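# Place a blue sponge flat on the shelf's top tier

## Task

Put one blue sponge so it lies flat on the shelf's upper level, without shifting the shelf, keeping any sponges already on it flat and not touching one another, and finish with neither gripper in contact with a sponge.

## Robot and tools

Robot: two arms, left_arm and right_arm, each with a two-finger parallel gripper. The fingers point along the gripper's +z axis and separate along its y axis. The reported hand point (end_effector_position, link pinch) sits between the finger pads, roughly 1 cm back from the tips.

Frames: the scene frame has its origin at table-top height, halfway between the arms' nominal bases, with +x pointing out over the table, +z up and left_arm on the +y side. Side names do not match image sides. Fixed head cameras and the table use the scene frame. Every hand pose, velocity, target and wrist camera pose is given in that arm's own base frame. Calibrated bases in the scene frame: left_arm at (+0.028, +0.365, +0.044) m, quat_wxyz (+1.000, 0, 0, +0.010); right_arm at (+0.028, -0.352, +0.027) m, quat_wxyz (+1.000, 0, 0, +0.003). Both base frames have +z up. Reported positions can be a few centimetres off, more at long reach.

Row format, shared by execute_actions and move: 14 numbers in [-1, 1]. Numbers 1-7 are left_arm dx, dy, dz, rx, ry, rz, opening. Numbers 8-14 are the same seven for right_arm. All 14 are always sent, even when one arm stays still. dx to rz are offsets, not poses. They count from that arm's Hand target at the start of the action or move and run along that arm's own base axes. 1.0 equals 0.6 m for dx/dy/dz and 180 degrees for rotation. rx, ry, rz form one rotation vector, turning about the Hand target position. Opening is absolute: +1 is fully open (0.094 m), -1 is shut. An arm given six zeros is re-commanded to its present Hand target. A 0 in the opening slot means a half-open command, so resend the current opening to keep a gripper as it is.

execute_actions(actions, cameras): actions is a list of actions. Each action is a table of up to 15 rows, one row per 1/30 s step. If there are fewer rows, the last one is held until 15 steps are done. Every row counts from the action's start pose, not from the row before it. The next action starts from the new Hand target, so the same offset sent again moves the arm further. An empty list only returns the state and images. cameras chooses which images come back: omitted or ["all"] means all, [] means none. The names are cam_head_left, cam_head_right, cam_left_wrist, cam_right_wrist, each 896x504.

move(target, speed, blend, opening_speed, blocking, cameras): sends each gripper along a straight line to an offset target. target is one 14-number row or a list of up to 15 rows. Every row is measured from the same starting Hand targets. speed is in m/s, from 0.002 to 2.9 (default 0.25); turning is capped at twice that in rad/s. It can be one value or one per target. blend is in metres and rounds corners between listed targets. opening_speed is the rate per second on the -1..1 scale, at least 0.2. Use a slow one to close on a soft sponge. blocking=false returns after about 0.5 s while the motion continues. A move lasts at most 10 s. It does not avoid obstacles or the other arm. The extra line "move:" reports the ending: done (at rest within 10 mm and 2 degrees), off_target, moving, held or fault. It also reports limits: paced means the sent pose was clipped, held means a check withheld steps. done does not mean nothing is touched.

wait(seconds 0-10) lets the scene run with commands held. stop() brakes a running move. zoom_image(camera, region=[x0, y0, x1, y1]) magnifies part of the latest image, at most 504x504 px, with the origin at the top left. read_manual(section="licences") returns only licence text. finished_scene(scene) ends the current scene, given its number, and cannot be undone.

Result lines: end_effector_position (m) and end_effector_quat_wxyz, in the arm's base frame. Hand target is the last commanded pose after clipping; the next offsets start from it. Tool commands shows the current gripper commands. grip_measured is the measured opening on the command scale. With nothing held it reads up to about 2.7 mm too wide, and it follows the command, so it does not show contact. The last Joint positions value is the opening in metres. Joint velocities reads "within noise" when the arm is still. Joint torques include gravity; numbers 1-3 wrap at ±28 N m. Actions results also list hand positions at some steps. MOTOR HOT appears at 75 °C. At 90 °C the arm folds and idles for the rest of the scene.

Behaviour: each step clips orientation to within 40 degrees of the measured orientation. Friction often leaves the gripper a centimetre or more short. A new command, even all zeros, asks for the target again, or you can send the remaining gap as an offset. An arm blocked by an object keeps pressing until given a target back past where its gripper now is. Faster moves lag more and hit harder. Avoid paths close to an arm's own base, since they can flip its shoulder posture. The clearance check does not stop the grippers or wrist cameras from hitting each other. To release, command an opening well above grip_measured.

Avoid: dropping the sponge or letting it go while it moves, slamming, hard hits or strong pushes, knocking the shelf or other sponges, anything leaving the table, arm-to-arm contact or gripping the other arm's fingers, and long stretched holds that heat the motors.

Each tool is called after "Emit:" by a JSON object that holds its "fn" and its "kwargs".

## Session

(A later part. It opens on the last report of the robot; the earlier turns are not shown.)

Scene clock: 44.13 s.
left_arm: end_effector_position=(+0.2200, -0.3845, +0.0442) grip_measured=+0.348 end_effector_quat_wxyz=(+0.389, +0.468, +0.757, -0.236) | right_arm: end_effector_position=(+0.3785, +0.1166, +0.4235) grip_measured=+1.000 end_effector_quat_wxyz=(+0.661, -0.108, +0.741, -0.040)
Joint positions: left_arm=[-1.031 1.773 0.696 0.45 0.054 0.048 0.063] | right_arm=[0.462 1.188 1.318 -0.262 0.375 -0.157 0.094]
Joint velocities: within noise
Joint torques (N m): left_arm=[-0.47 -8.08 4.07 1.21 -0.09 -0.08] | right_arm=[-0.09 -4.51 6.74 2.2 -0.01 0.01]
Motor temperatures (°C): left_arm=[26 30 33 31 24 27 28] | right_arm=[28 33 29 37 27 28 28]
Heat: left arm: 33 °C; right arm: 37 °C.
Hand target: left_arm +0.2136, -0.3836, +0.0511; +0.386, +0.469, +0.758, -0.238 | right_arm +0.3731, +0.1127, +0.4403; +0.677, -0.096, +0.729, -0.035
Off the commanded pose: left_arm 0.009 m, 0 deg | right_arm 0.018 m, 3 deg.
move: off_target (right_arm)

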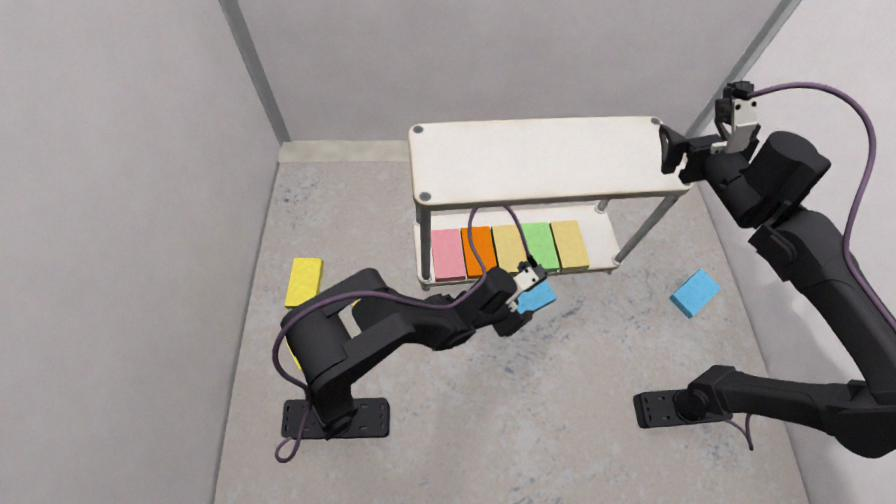

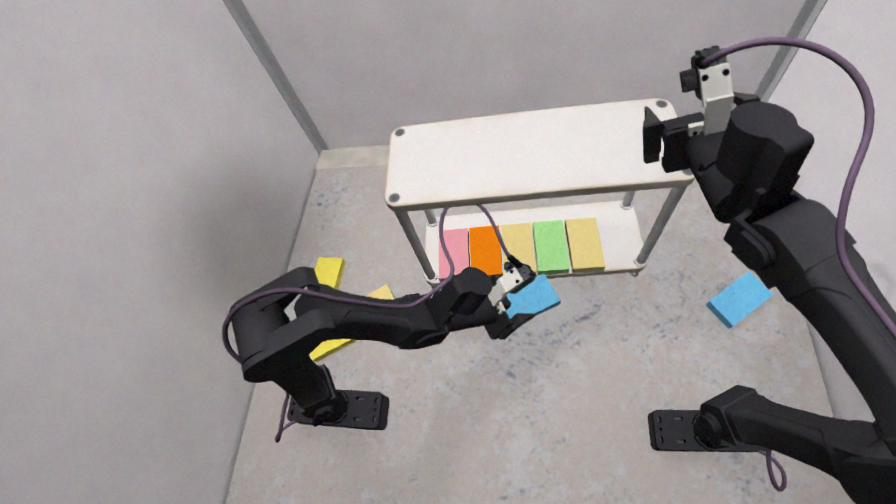

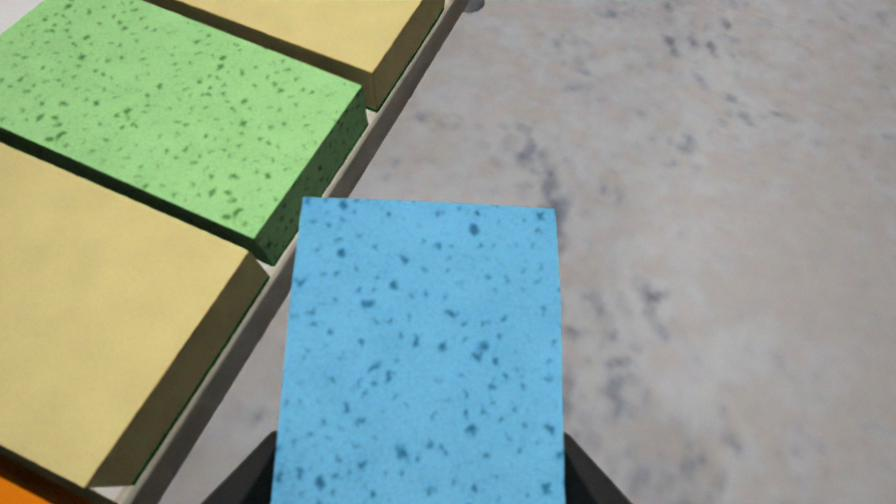

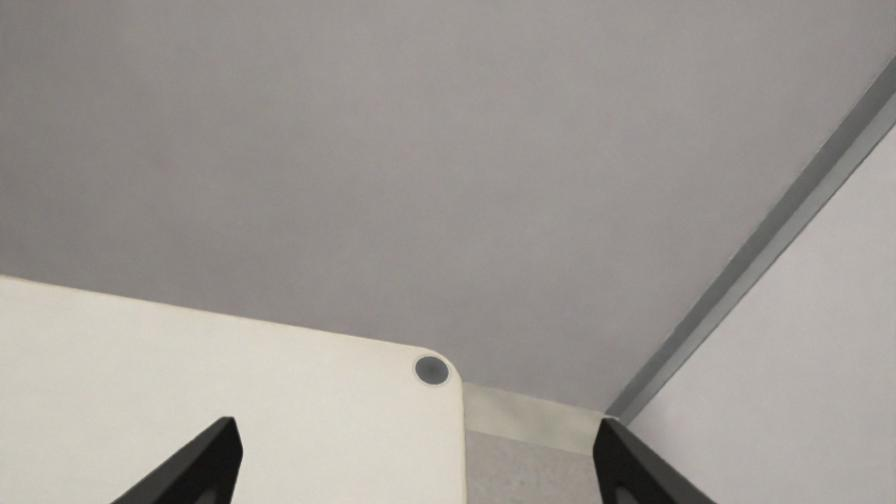

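Emit:
{"fn": "move", "kwargs": {"target": [[-0.0727, 0.2227, 0.1648, 0.007, 0.004, 0.0235, 0.27, 0, 0, 0, 0, 0, 0, 1.0], [-0.0643, 0.3393, 0.5815, 0.0143, 0.0085, 0.047, 0.27, 0, 0, 0, 0, 0, 0, 1.0]], "speed": 0.2, "blend": [0.05, 0.0]}}

Scene clock: 48.27 s.
left_arm: end_effector_position=(+0.1823, -0.1849, +0.3879) grip_measured=+0.348 end_effector_quat_wxyz=(+0.373, +0.415, +0.807, -0.192) | right_arm: end_effector_position=(+0.3785, +0.1166, +0.4235) grip_measured=+1.000 end_effector_quat_wxyz=(+0.661, -0.108, +0.741, -0.040)
Joint positions: left_arm=[-0.633 1.144 1.765 -1.351 0.24 0.21 0.063] | right_arm=[0.462 1.188 1.318 -0.262 0.375 -0.157 0.094]
Joint velocities: within noise
Joint torques (N m): left_arm=[0.54 -0.58 7.34 1.13 0.27 0.05] | right_arm=[-0.1 -4.51 6.75 2.2 -0.01 0.01]
Motor temperatures (°C): left_arm=[26 30 33 30 24 27 28] | right_arm=[28 33 29 37 27 28 28]
Heat: left arm: 33 °C; right arm: 37 °C.
Hand target: left_arm +0.1750, -0.1800, +0.4000; +0.382, +0.417, +0.801, -0.199 | right_arm +0.3731, +0.1127, +0.4403; +0.677, -0.096, +0.729, -0.035
Off the commanded pose: left_arm 0.015 m, 1 deg | right_arm 0.018 m, 3 deg.
move: off_target (left_arm, right_arm)

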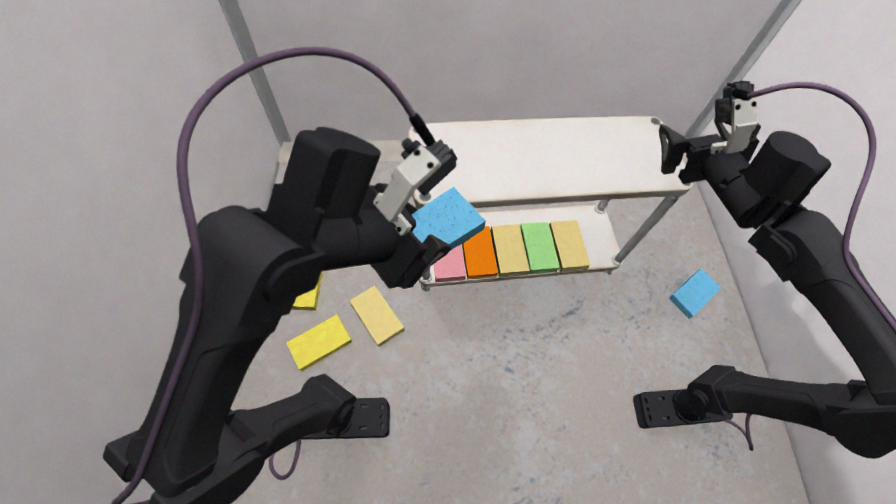

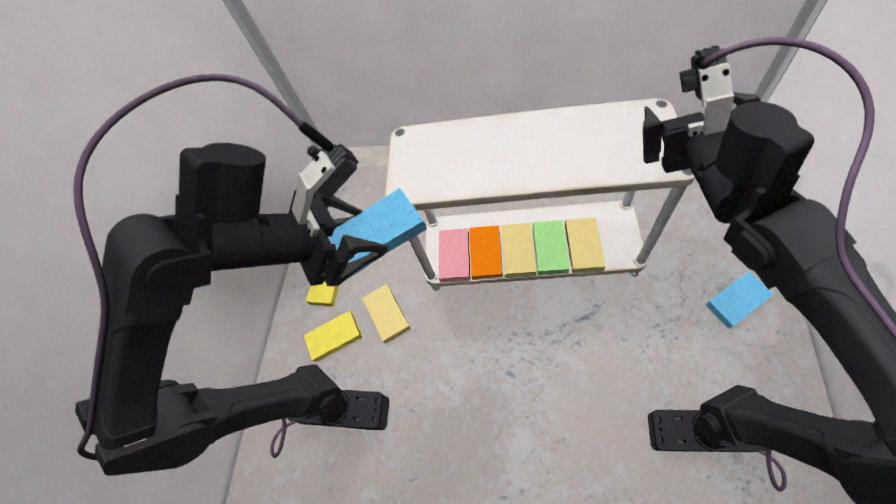

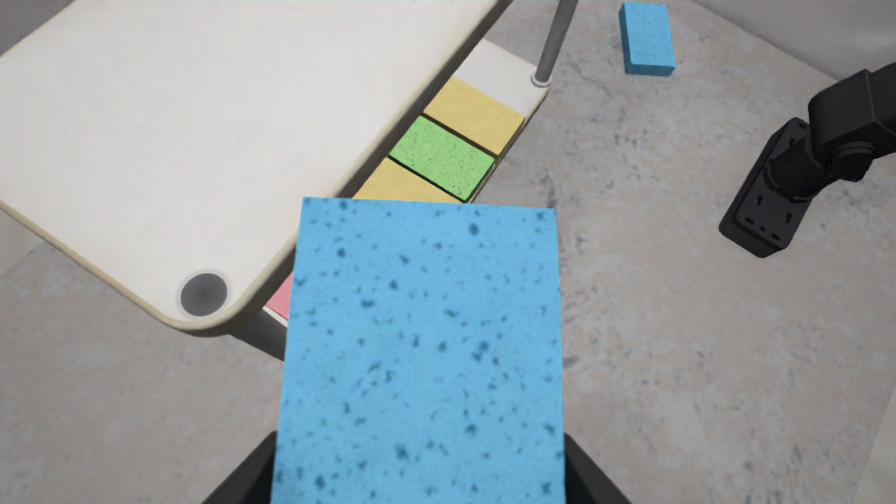

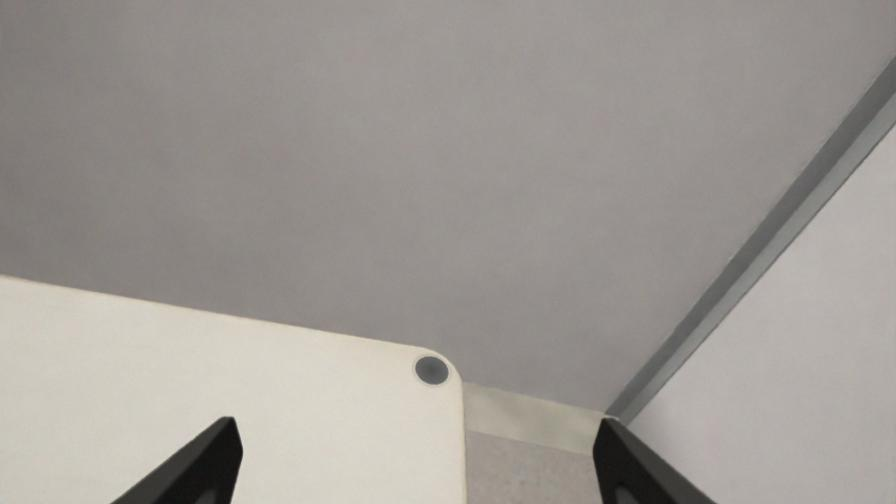

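Emit:
{"fn": "move", "kwargs": {"target": [0.170, -0.063, 0.010, 0, 0, 0, 0.27, 0, 0, 0, 0, 0, 0, 1.0], "speed": 0.15}}

Scene clock: 51.50 s.
left_arm: end_effector_position=(+0.2741, -0.2150, +0.3784) grip_measured=+0.348 end_effector_quat_wxyz=(+0.339, +0.413, +0.824, -0.189) | right_arm: end_effector_position=(+0.3785, +0.1166, +0.4235) grip_measured=+1.000 end_effector_quat_wxyz=(+0.661, -0.108, +0.741, -0.040)
Joint positions: left_arm=[-0.501 1.494 2.01 -1.349 0.332 0.3 0.063] | right_arm=[0.462 1.188 1.318 -0.262 0.375 -0.157 0.094]
Joint velocities: within noise
Joint torques (N m): left_arm=[0.44 -3.69 8.05 1.64 0.36 0.05] | right_arm=[-0.1 -4.51 6.74 2.2 -0.01 0.01]
Motor temperatures (°C): left_arm=[26 29 34 30 24 27 28] | right_arm=[28 33 29 37 27 28 28]
Heat: left arm: 34 °C; right arm: 37 °C.
Hand target: left_arm +0.2770, -0.2178, +0.4060; +0.382, +0.417, +0.801, -0.199 | right_arm +0.3731, +0.1127, +0.4403; +0.677, -0.096, +0.729, -0.035
Off the commanded pose: left_arm 0.028 m, 6 deg | right_arm 0.018 m, 3 deg.
move: off_target (left_arm, right_arm)

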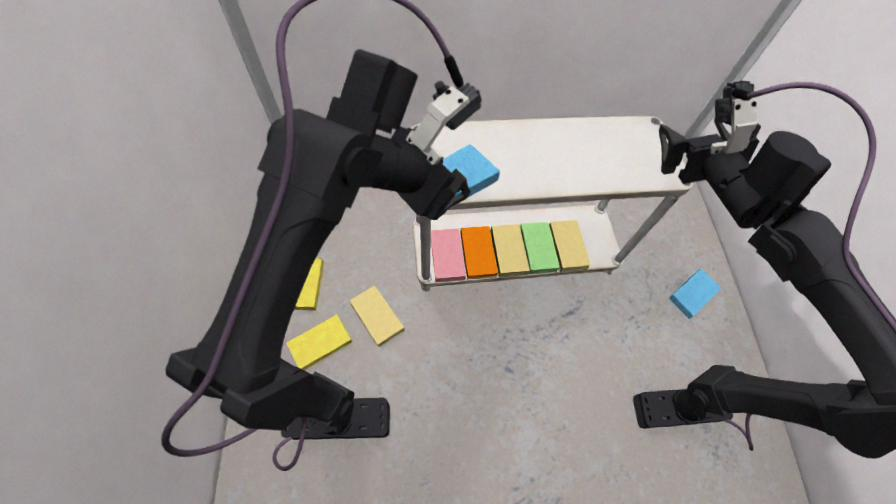

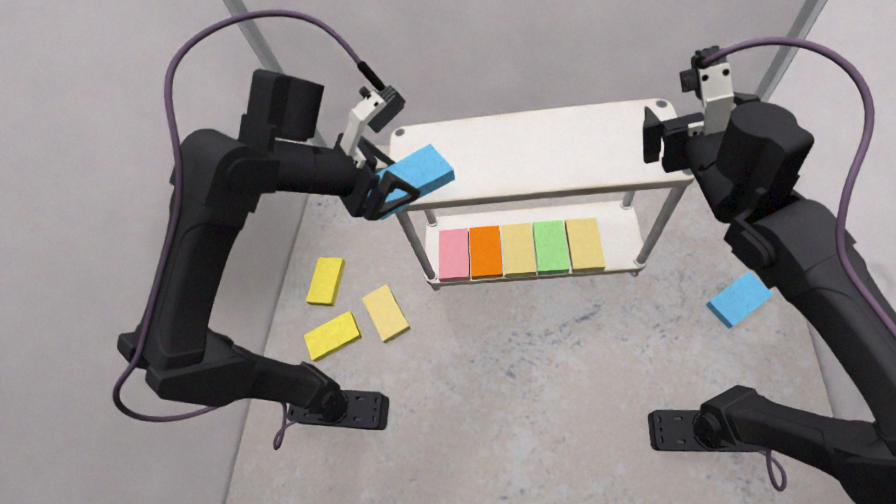

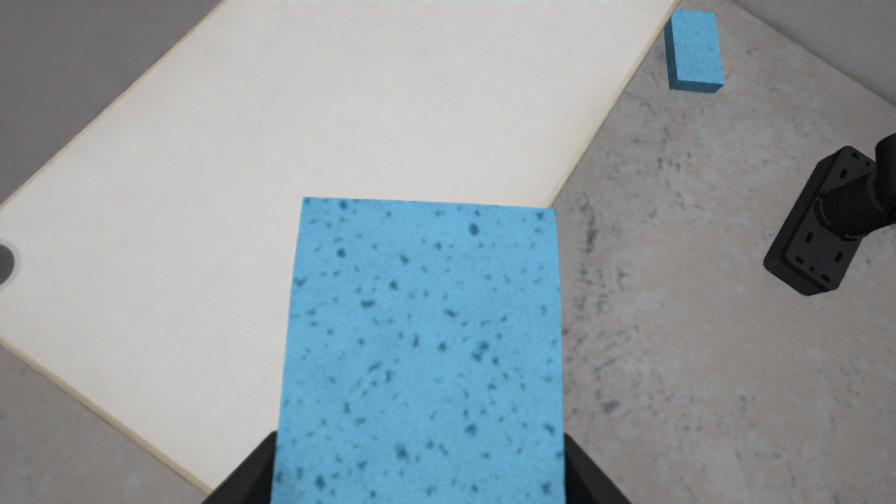

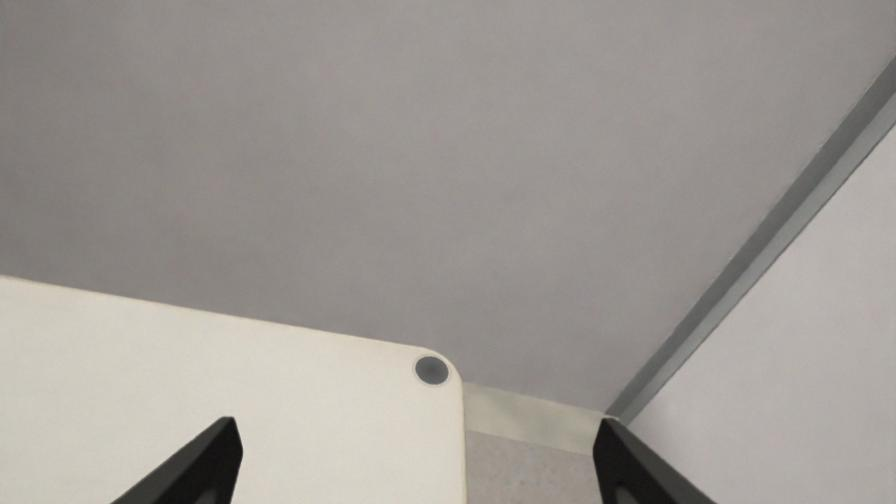

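Emit:
{"fn": "move", "kwargs": {"target": [0.1548, -0.0593, -0.0107, -0.0143, -0.0213, 0, 0.27, 0, 0, 0, 0, 0, 0, 1.0], "speed": 0.12}}

Scene clock: 54.60 s.
left_arm: end_effector_position=(+0.3608, -0.2493, +0.3670) grip_measured=+0.348 end_effector_quat_wxyz=(+0.366, +0.411, +0.812, -0.196) | right_arm: end_effector_position=(+0.3785, +0.1166, +0.4235) grip_measured=+1.000 end_effector_quat_wxyz=(+0.661, -0.108, +0.741, -0.040)
Joint positions: left_arm=[-0.459 1.75 2.171 -1.202 0.37 0.322 0.063] | right_arm=[0.462 1.188 1.318 -0.262 0.375 -0.157 0.094]
Joint velocities: within noise
Joint torques (N m): left_arm=[0.43 -5.78 8.64 1.9 0.37 0.04] | right_arm=[-0.1 -4.51 6.75 2.2 -0.01 0.01]
Motor temperatures (°C): left_arm=[26 29 34 30 25 27 29] | right_arm=[28 33 29 38 27 28 28]
Heat: left arm: 34 °C; right arm: 38 °C.
Hand target: left_arm +0.3699, -0.2534, +0.3996; +0.418, +0.415, +0.783, -0.202 | right_arm +0.3731, +0.1127, +0.4403; +0.677, -0.096, +0.729, -0.035
Off the commanded pose: left_arm 0.034 m, 7 deg | right_arm 0.018 m, 3 deg.
move: off_target (left_arm, right_arm)

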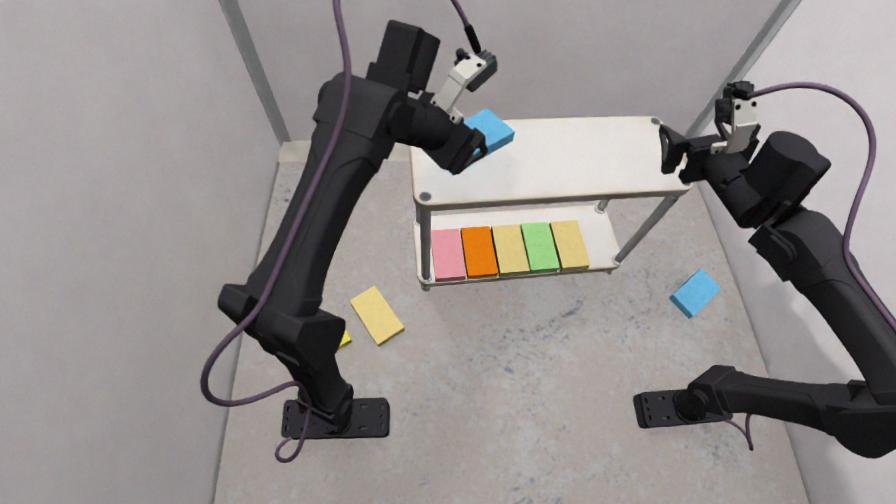

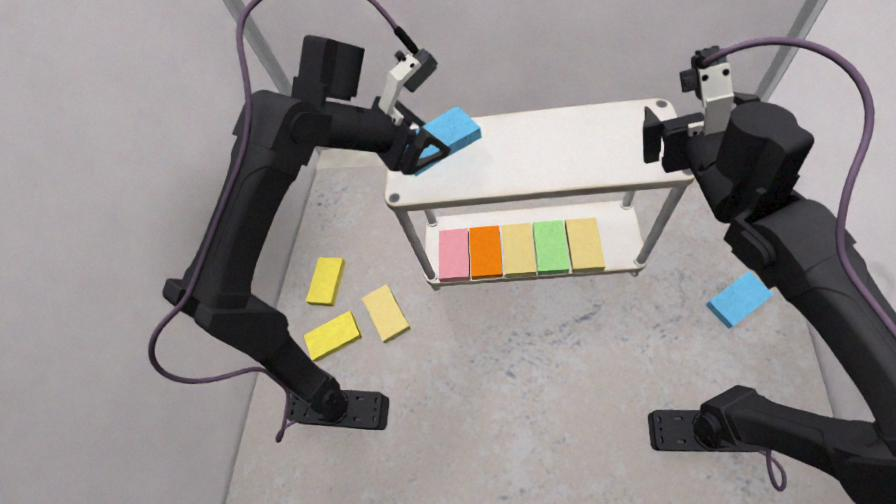

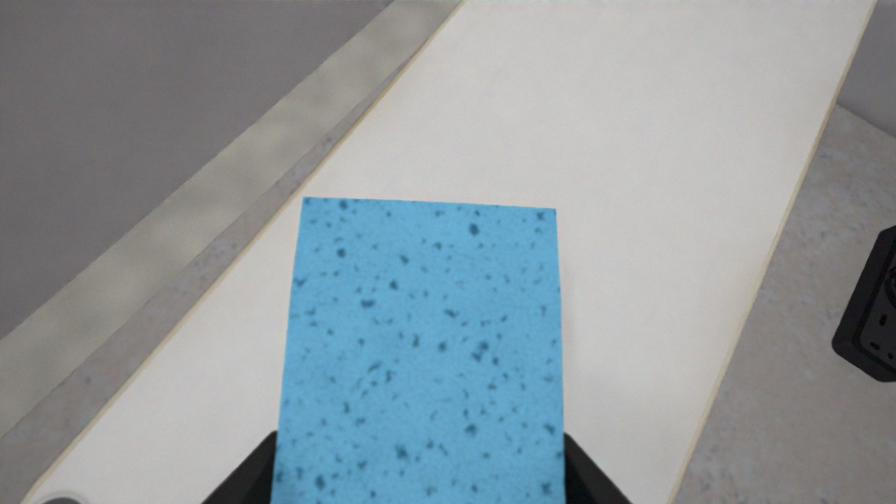

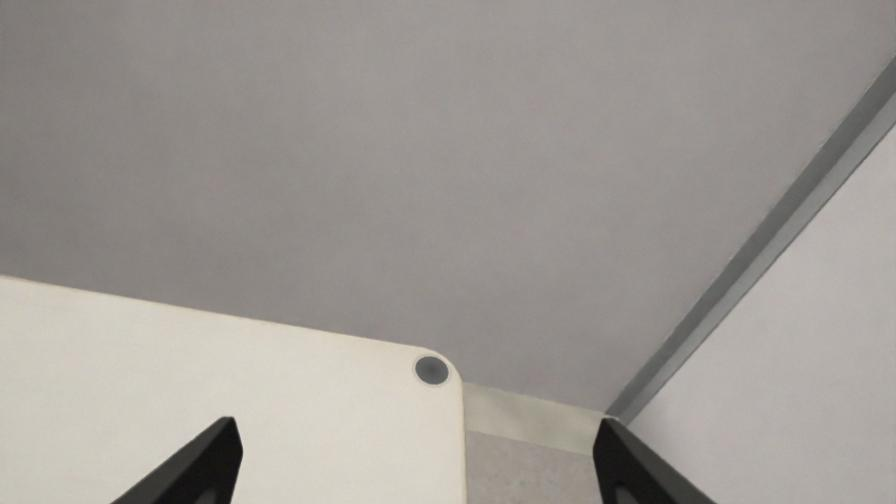

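Emit:
{"fn": "move", "kwargs": {"target": [0, 0, -0.0350, 0.0053, -0.0017, 0, 0.27, 0, 0, 0, 0, 0, 0, 1.0], "speed": 0.06, "cameras": ["cam_left_wrist"]}}

Scene clock: 57.07 s.
left_arm: end_effector_position=(+0.3706, -0.2541, +0.3526) grip_measured=+0.348 end_effector_quat_wxyz=(+0.372, +0.415, +0.807, -0.193) | right_arm: end_effector_position=(+0.3785, +0.1166, +0.4235) grip_measured=+1.000 end_effector_quat_wxyz=(+0.661, -0.108, +0.741, -0.040)
Joint positions: left_arm=[-0.459 1.739 2.079 -1.11 0.37 0.332 0.063] | right_arm=[0.462 1.188 1.318 -0.262 0.375 -0.157 0.094]
Joint velocities: within noise
Joint torques (N m): left_arm=[-0.01 -8.9 4.05 1.92 0.2 0.04] | right_arm=[-0.09 -4.49 6.74 2.2 -0.01 0.01]
Motor temperatures (°C): left_arm=[26 30 34 30 25 27 29] | right_arm=[28 33 29 38 27 28 28]
Heat: left arm: 34 °C; right arm: 38 °C.
Hand target: left_arm +0.3699, -0.2534, +0.3786; +0.416, +0.419, +0.783, -0.195 | right_arm +0.3731, +0.1127, +0.4403; +0.677, -0.096, +0.729, -0.035
Off the commanded pose: left_arm 0.026 m, 6 deg | right_arm 0.018 m, 3 deg.
move: off_target (left_arm, right_arm)
Images, in order (width x height): cam_left_wrist 896x504.

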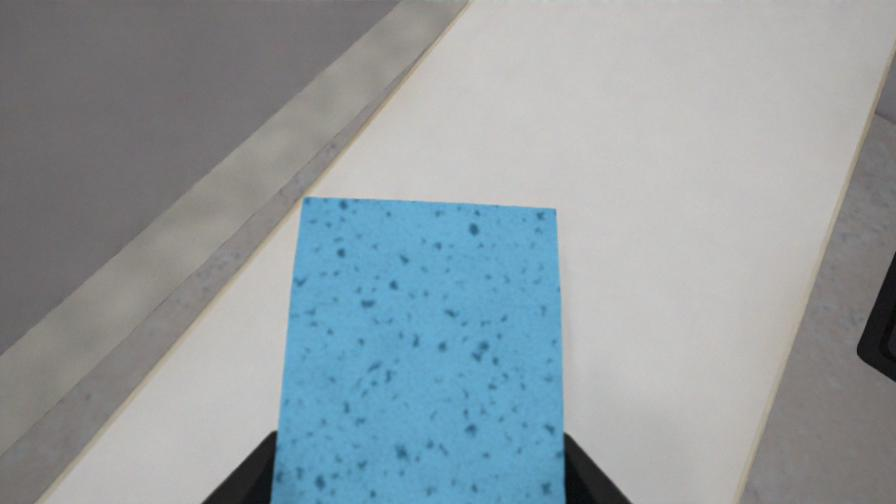

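Emit:
{"fn": "move", "kwargs": {"target": [-0.01, 0.005, -0.0200, 0.0058, 0.0042, 0, 0.27, 0, 0, 0, 0, 0, 0, 1.0], "speed": 0.05, "cameras": ["cam_left_wrist", "cam_head_left"]}}

Scene clock: 59.80 s.
left_arm: end_effector_position=(+0.3643, -0.2510, +0.3419) grip_measured=+0.348 end_effector_quat_wxyz=(+0.363, +0.418, +0.811, -0.193) | right_arm: end_effector_position=(+0.3785, +0.1166, +0.4235) grip_measured=+1.000 end_effector_quat_wxyz=(+0.661, -0.108, +0.741, -0.040)
Joint positions: left_arm=[-0.459 1.705 2.006 -1.091 0.37 0.338 0.063] | right_arm=[0.462 1.188 1.318 -0.262 0.375 -0.157 0.094]
Joint velocities: within noise
Joint torques (N m): left_arm=[-0.25 -8.92 4.05 1.87 0.12 0.04] | right_arm=[-0.1 -4.51 6.74 2.19 -0.01 0.01]
Motor temperatures (°C): left_arm=[26 30 33 31 25 27 29] | right_arm=[28 33 29 38 27 28 28]
Heat: left arm: 33 °C; right arm: 38 °C.
Hand target: left_arm +0.3639, -0.2504, +0.3666; +0.407, +0.421, +0.788, -0.190 | right_arm +0.3731, +0.1127, +0.4403; +0.677, -0.096, +0.729, -0.035
Off the commanded pose: left_arm 0.025 m, 6 deg | right_arm 0.018 m, 3 deg.
move: off_target (left_arm, right_arm)
Images, in order (width x height): cam_head_left 896x504, cam_left_wrist 896x504.

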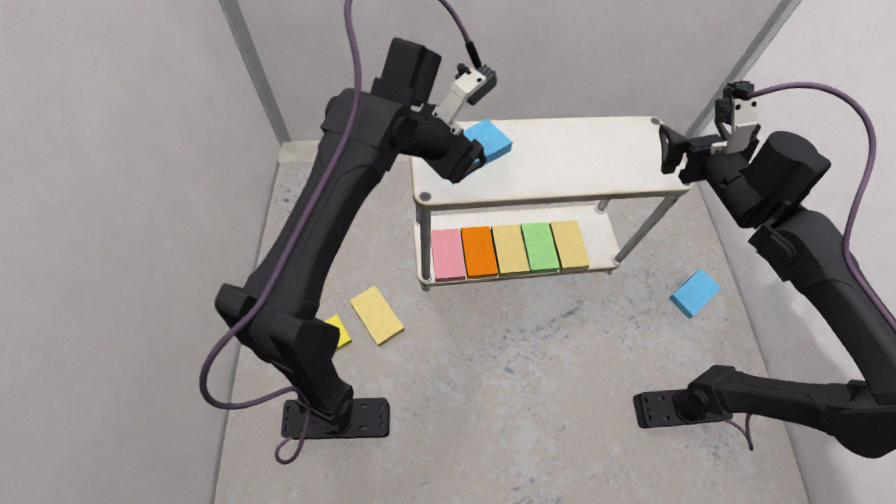

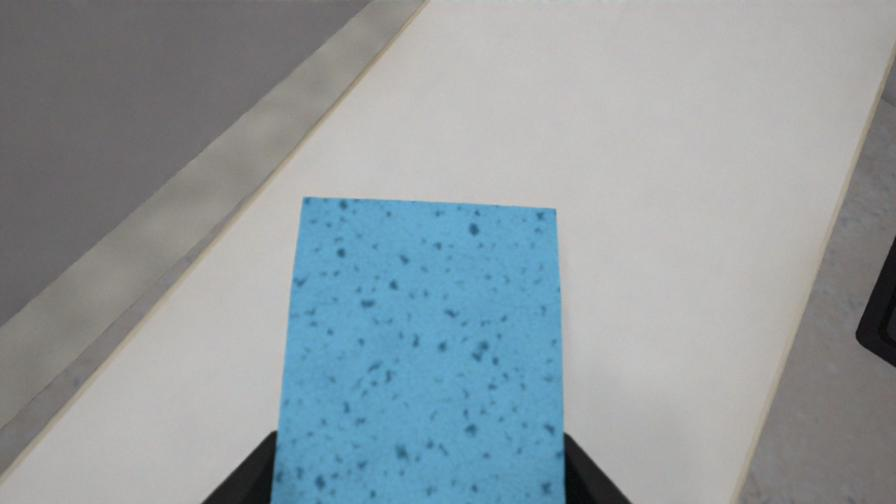

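Emit:
{"fn": "move", "kwargs": {"target": [0, 0, -0.0075, 0, 0, 0, 0.27, 0, 0, 0, 0, 0, 0, 1.0], "speed": 0.04, "cameras": ["cam_left_wrist"]}}

Scene clock: 61.20 s.
left_arm: end_effector_position=(+0.3641, -0.2509, +0.3379) grip_measured=+0.348 end_effector_quat_wxyz=(+0.363, +0.418, +0.810, -0.192) | right_arm: end_effector_position=(+0.3785, +0.1166, +0.4235) grip_measured=+1.000 end_effector_quat_wxyz=(+0.661, -0.108, +0.741, -0.040)
Joint positions: left_arm=[-0.459 1.693 1.972 -1.068 0.37 0.338 0.063] | right_arm=[0.462 1.188 1.318 -0.262 0.375 -0.157 0.094]
Joint velocities: within noise
Joint torques (N m): left_arm=[-0.23 -8.81 4.05 1.91 0.13 0.03] | right_arm=[-0.1 -4.49 6.75 2.2 -0.01 0.01]
Motor temperatures (°C): left_arm=[26 30 33 31 25 27 29] | right_arm=[28 33 29 38 27 28 28]
Heat: left arm: 33 °C; right arm: 38 °C.
Hand target: left_arm +0.3639, -0.2504, +0.3621; +0.407, +0.421, +0.788, -0.190 | right_arm +0.3731, +0.1127, +0.4403; +0.677, -0.096, +0.729, -0.035
Off the commanded pose: left_arm 0.024 m, 6 deg | right_arm 0.018 m, 3 deg.
move: off_target (left_arm, right_arm)
Images, in order (width x height): cam_left_wrist 896x504.

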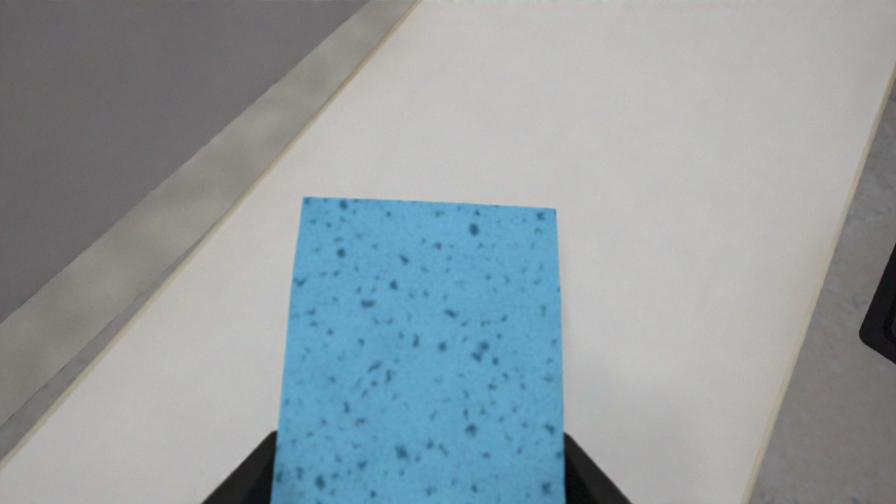

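Emit:
{"fn": "zoom_image", "kwargs": {"camera": "cam_left_wrist", "region": [480, 150, 760, 504]}}

Emit:
{"fn": "zoom_image", "kwargs": {"camera": "cam_left_wrist", "region": [240, 150, 400, 330]}}

Scaled by 1.424 from the camera's 896x504 image, which has a finer 1280x720 frame.

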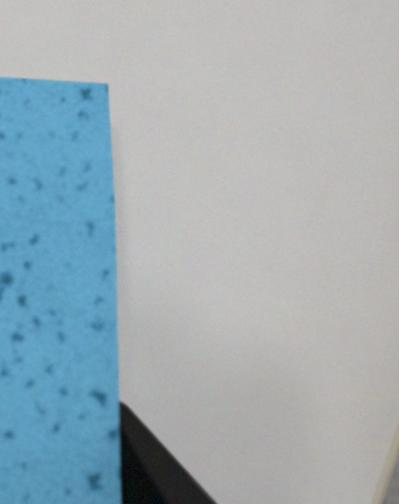

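Scaled by 2.800 from the camera's 896x504 image, which has a finer 1280x720 frame.

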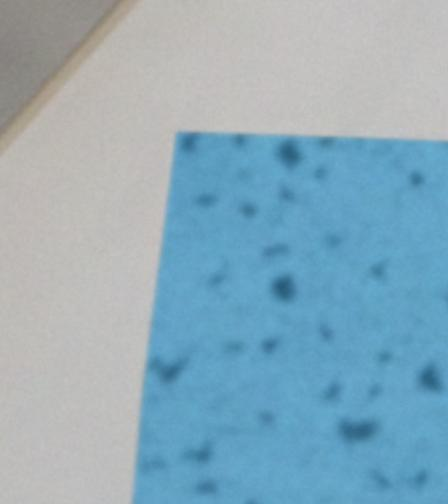

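Emit:
{"fn": "move", "kwargs": {"target": [0, 0, -0.0067, 0, 0, 0, 0.27, 0, 0, 0, 0, 0, 0, 1.0], "speed": 0.03, "cameras": ["cam_left_wrist"]}}

Scene clock: 62.67 s.
left_arm: end_effector_position=(+0.3642, -0.2509, +0.3337) grip_measured=+0.348 end_effector_quat_wxyz=(+0.363, +0.418, +0.810, -0.192) | right_arm: end_effector_position=(+0.3785, +0.1166, +0.4235) grip_measured=+1.000 end_effector_quat_wxyz=(+0.661, -0.108, +0.741, -0.040)
Joint positions: left_arm=[-0.459 1.684 1.943 -1.049 0.37 0.338 0.063] | right_arm=[0.462 1.188 1.318 -0.262 0.375 -0.157 0.094]
Joint velocities: within noise
Joint torques (N m): left_arm=[-0.29 -8.83 4.16 1.91 0.11 0.05] | right_arm=[-0.1 -4.51 6.74 2.2 -0.01 0.02]
Motor temperatures (°C): left_arm=[26 31 33 31 25 27 29] | right_arm=[28 33 29 38 27 28 28]
Heat: left arm: 33 °C; right arm: 38 °C.
Hand target: left_arm +0.3639, -0.2504, +0.3581; +0.407, +0.421, +0.788, -0.190 | right_arm +0.3731, +0.1127, +0.4403; +0.677, -0.096, +0.729, -0.035
Off the commanded pose: left_arm 0.024 m, 6 deg | right_arm 0.018 m, 3 deg.
move: off_target (left_arm, right_arm)
Images, in order (width x height): cam_left_wrist 896x504.

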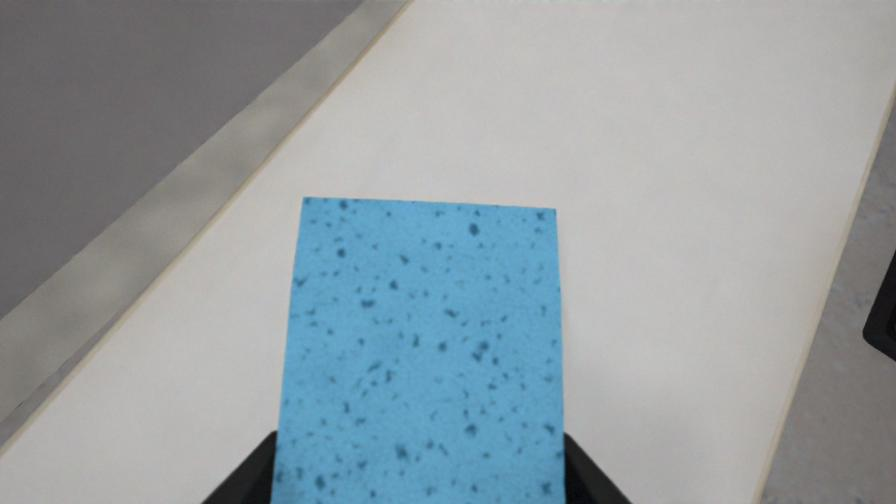

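Emit:
{"fn": "move", "kwargs": {"target": [0, 0, -0.0067, 0, 0, 0, 0.27, 0, 0, 0, 0, 0, 0, 1.0], "speed": 0.03, "cameras": ["cam_left_wrist", "cam_head_left", "cam_head_right"]}}

Scene clock: 64.03 s.
left_arm: end_effector_position=(+0.3639, -0.2508, +0.3308) grip_measured=+0.348 end_effector_quat_wxyz=(+0.365, +0.419, +0.809, -0.192) | right_arm: end_effector_position=(+0.3785, +0.1166, +0.4235) grip_measured=+1.000 end_effector_quat_wxyz=(+0.661, -0.108, +0.741, -0.040)
Joint positions: left_arm=[-0.459 1.673 1.915 -1.029 0.37 0.341 0.063] | right_arm=[0.462 1.188 1.318 -0.262 0.375 -0.157 0.094]
Joint velocities: within noise
Joint torques (N m): left_arm=[-0.24 -8.62 4.12 1.89 0.13 0.03] | right_arm=[-0.1 -4.49 6.74 2.2 -0.01 0.01]
Motor temperatures (°C): left_arm=[26 31 33 31 25 27 29] | right_arm=[28 33 29 38 27 28 28]
Heat: left arm: 33 °C; right arm: 38 °C.
Hand target: left_arm +0.3639, -0.2504, +0.3540; +0.407, +0.421, +0.788, -0.190 | right_arm +0.3731, +0.1127, +0.4403; +0.677, -0.096, +0.729, -0.035
Off the commanded pose: left_arm 0.023 m, 5 deg | right_arm 0.018 m, 3 deg.
move: off_target (left_arm, right_arm)
Images, in order (width x height): cam_head_left 896x504, cam_head_right 896x504, cam_left_wrist 896x504.

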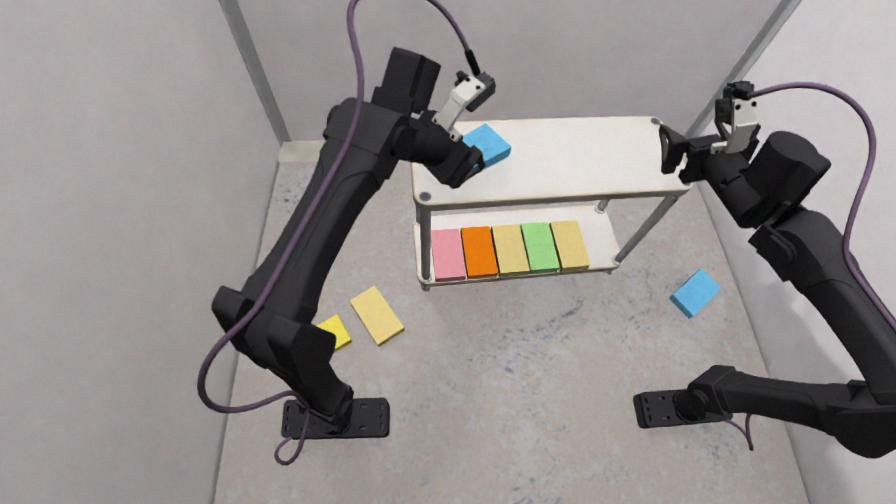

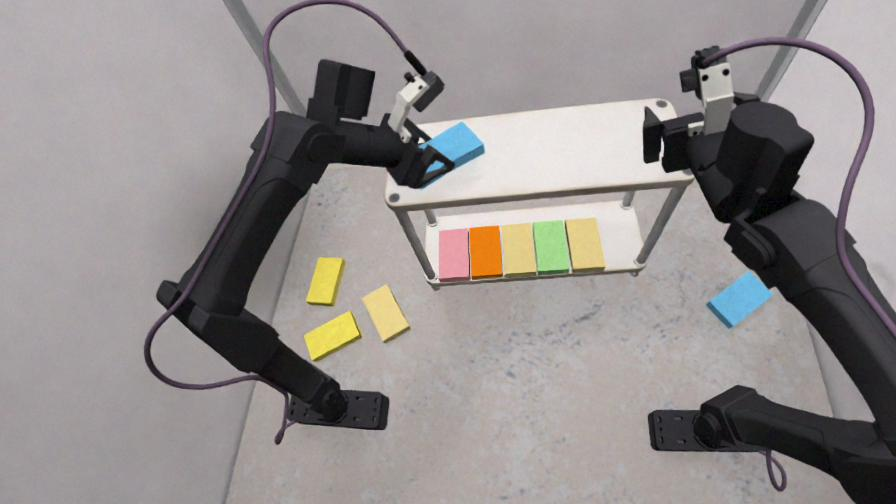

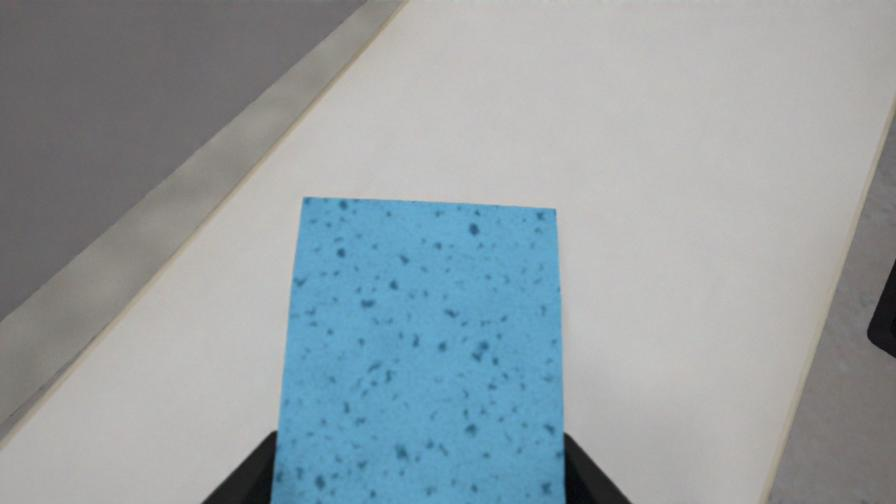

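Emit:
{"fn": "move", "kwargs": {"target": [0, 0, -0.0067, 0, 0, 0, 0.27, 0, 0, 0, 0, 0, 0, 1.0], "speed": 0.03, "cameras": ["cam_left_wrist"]}}

Scene clock: 65.40 s.
left_arm: end_effector_position=(+0.3640, -0.2509, +0.3313) grip_measured=+0.348 end_effector_quat_wxyz=(+0.372, +0.418, +0.806, -0.192) | right_arm: end_effector_position=(+0.3785, +0.1166, +0.4235) grip_measured=+1.000 end_effector_quat_wxyz=(+0.661, -0.108, +0.741, -0.040)
Joint positions: left_arm=[-0.459 1.659 1.891 -1.003 0.37 0.34 0.063] | right_arm=[0.462 1.188 1.318 -0.262 0.375 -0.157 0.094]
Joint velocities: within noise
Joint torques (N m): left_arm=[-0.29 -8.12 4.03 1.84 0.11 0.03] | right_arm=[-0.09 -4.51 6.74 2.2 -0.01 0.01]
Motor temperatures (°C): left_arm=[26 31 33 31 25 27 29] | right_arm=[28 33 29 38 27 28 28]
Heat: left arm: 33 °C; right arm: 38 °C.
Hand target: left_arm +0.3639, -0.2504, +0.3500; +0.407, +0.421, +0.788, -0.190 | right_arm +0.3731, +0.1127, +0.4403; +0.677, -0.096, +0.729, -0.035
Off the commanded pose: left_arm 0.019 m, 5 deg | right_arm 0.018 m, 3 deg.
move: off_target (left_arm, right_arm)
Images, in order (width x height): cam_left_wrist 896x504.

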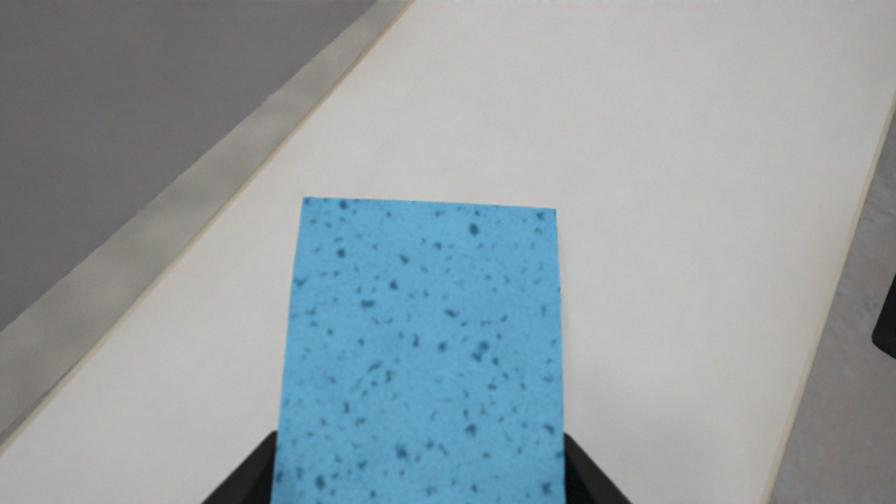

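Emit:
{"fn": "move", "kwargs": {"target": [0, 0, 0.0058, 0, 0, 0, 0.27, 0, 0, 0, 0, 0, 0, 1.0], "speed": 0.03, "cameras": []}}

Scene clock: 67.33 s.
left_arm: end_effector_position=(+0.3640, -0.2509, +0.3313) grip_measured=+0.348 end_effector_quat_wxyz=(+0.372, +0.418, +0.806, -0.192) | right_arm: end_effector_position=(+0.3785, +0.1166, +0.4235) grip_measured=+1.000 end_effector_quat_wxyz=(+0.661, -0.108, +0.741, -0.040)
Joint positions: left_arm=[-0.459 1.659 1.891 -1.003 0.37 0.34 0.063] | right_arm=[0.462 1.188 1.318 -0.262 0.375 -0.157 0.094]
Joint velocities: within noise
Joint torques (N m): left_arm=[-0.25 -7.65 5.44 1.72 0.12 0.01] | right_arm=[-0.1 -4.51 6.75 2.2 -0.01 0.01]
Motor temperatures (°C): left_arm=[26 31 33 31 25 27 29] | right_arm=[28 33 29 38 27 28 28]
Heat: left arm: 33 °C; right arm: 38 °C.
Hand target: left_arm +0.3639, -0.2504, +0.3535; +0.407, +0.421, +0.788, -0.190 | right_arm +0.3731, +0.1127, +0.4403; +0.677, -0.096, +0.729, -0.035
Off the commanded pose: left_arm 0.022 m, 5 deg | right_arm 0.018 m, 3 deg.
move: off_target (left_arm, right_arm)
No camera images: "cameras" was empty.

Emit:
{"fn": "move", "kwargs": {"target": [0, 0, 0, 0, 0, 0, 0.6, 0, 0, 0, 0, 0, 0, 1.0], "opening_speed": 0.4, "cameras": ["cam_left_wrist", "cam_head_left", "cam_head_right"]}}

Scene clock: 68.83 s.
left_arm: end_effector_position=(+0.3640, -0.2509, +0.3313) grip_measured=+0.598 end_effector_quat_wxyz=(+0.372, +0.418, +0.806, -0.192) | right_arm: end_effector_position=(+0.3785, +0.1166, +0.4235) grip_measured=+1.000 end_effector_quat_wxyz=(+0.661, -0.108, +0.741, -0.040)
Joint positions: left_arm=[-0.459 1.659 1.891 -1.003 0.37 0.34 0.075] | right_arm=[0.462 1.188 1.318 -0.262 0.375 -0.157 0.094]
Joint velocities: within noise
Joint torques (N m): left_arm=[-0.28 -7.68 5.39 1.72 0.12 0.02] | right_arm=[-0.09 -4.51 6.75 2.2 -0.01 0.01]
Motor temperatures (°C): left_arm=[26 31 33 31 24 27 29] | right_arm=[28 33 29 39 27 28 28]
Heat: left arm: 33 °C; right arm: 39 °C.
Hand target: left_arm +0.3639, -0.2504, +0.3535; +0.407, +0.421, +0.788, -0.190 | right_arm +0.3731, +0.1127, +0.4403; +0.677, -0.096, +0.729, -0.035
Off the commanded pose: left_arm 0.022 m, 5 deg | right_arm 0.018 m, 3 deg.
move: off_target (left_arm, right_arm)
Images, in order (width x height): cam_head_left 896x504, cam_head_right 896x504, cam_left_wrist 896x504.

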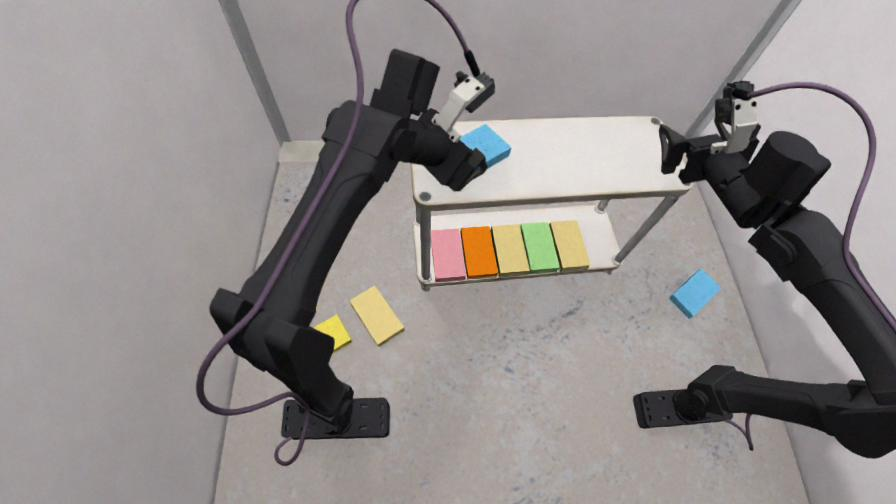

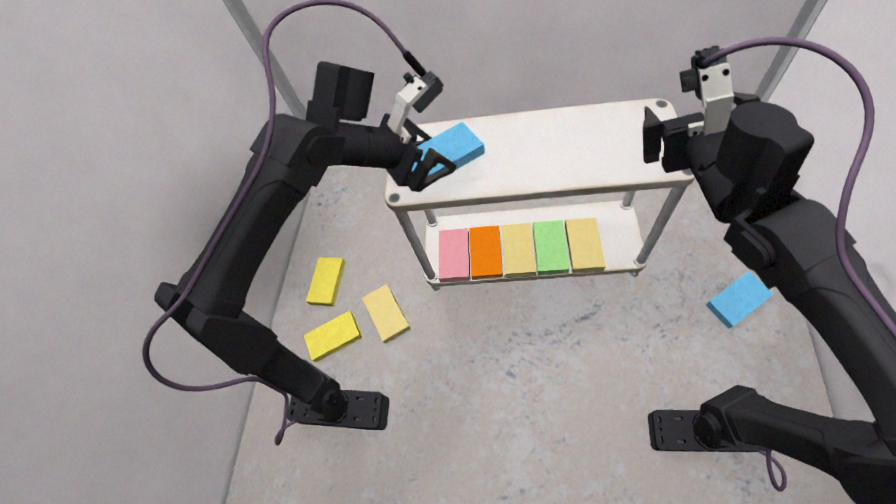

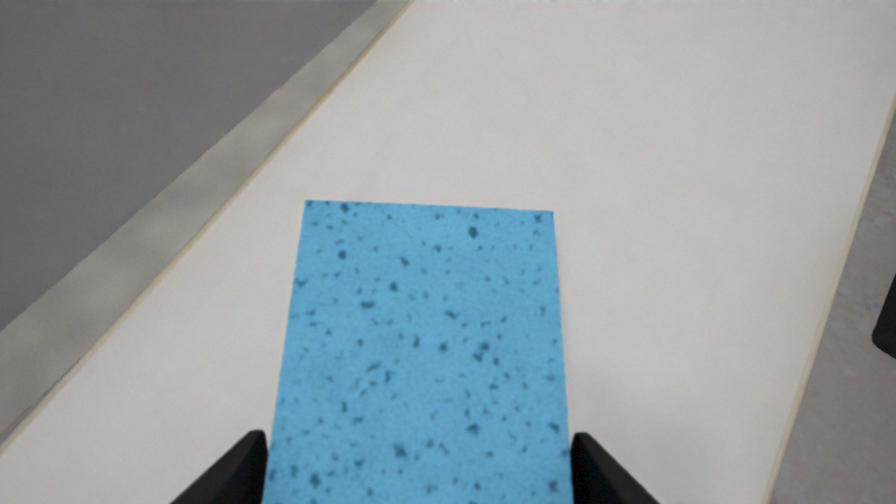

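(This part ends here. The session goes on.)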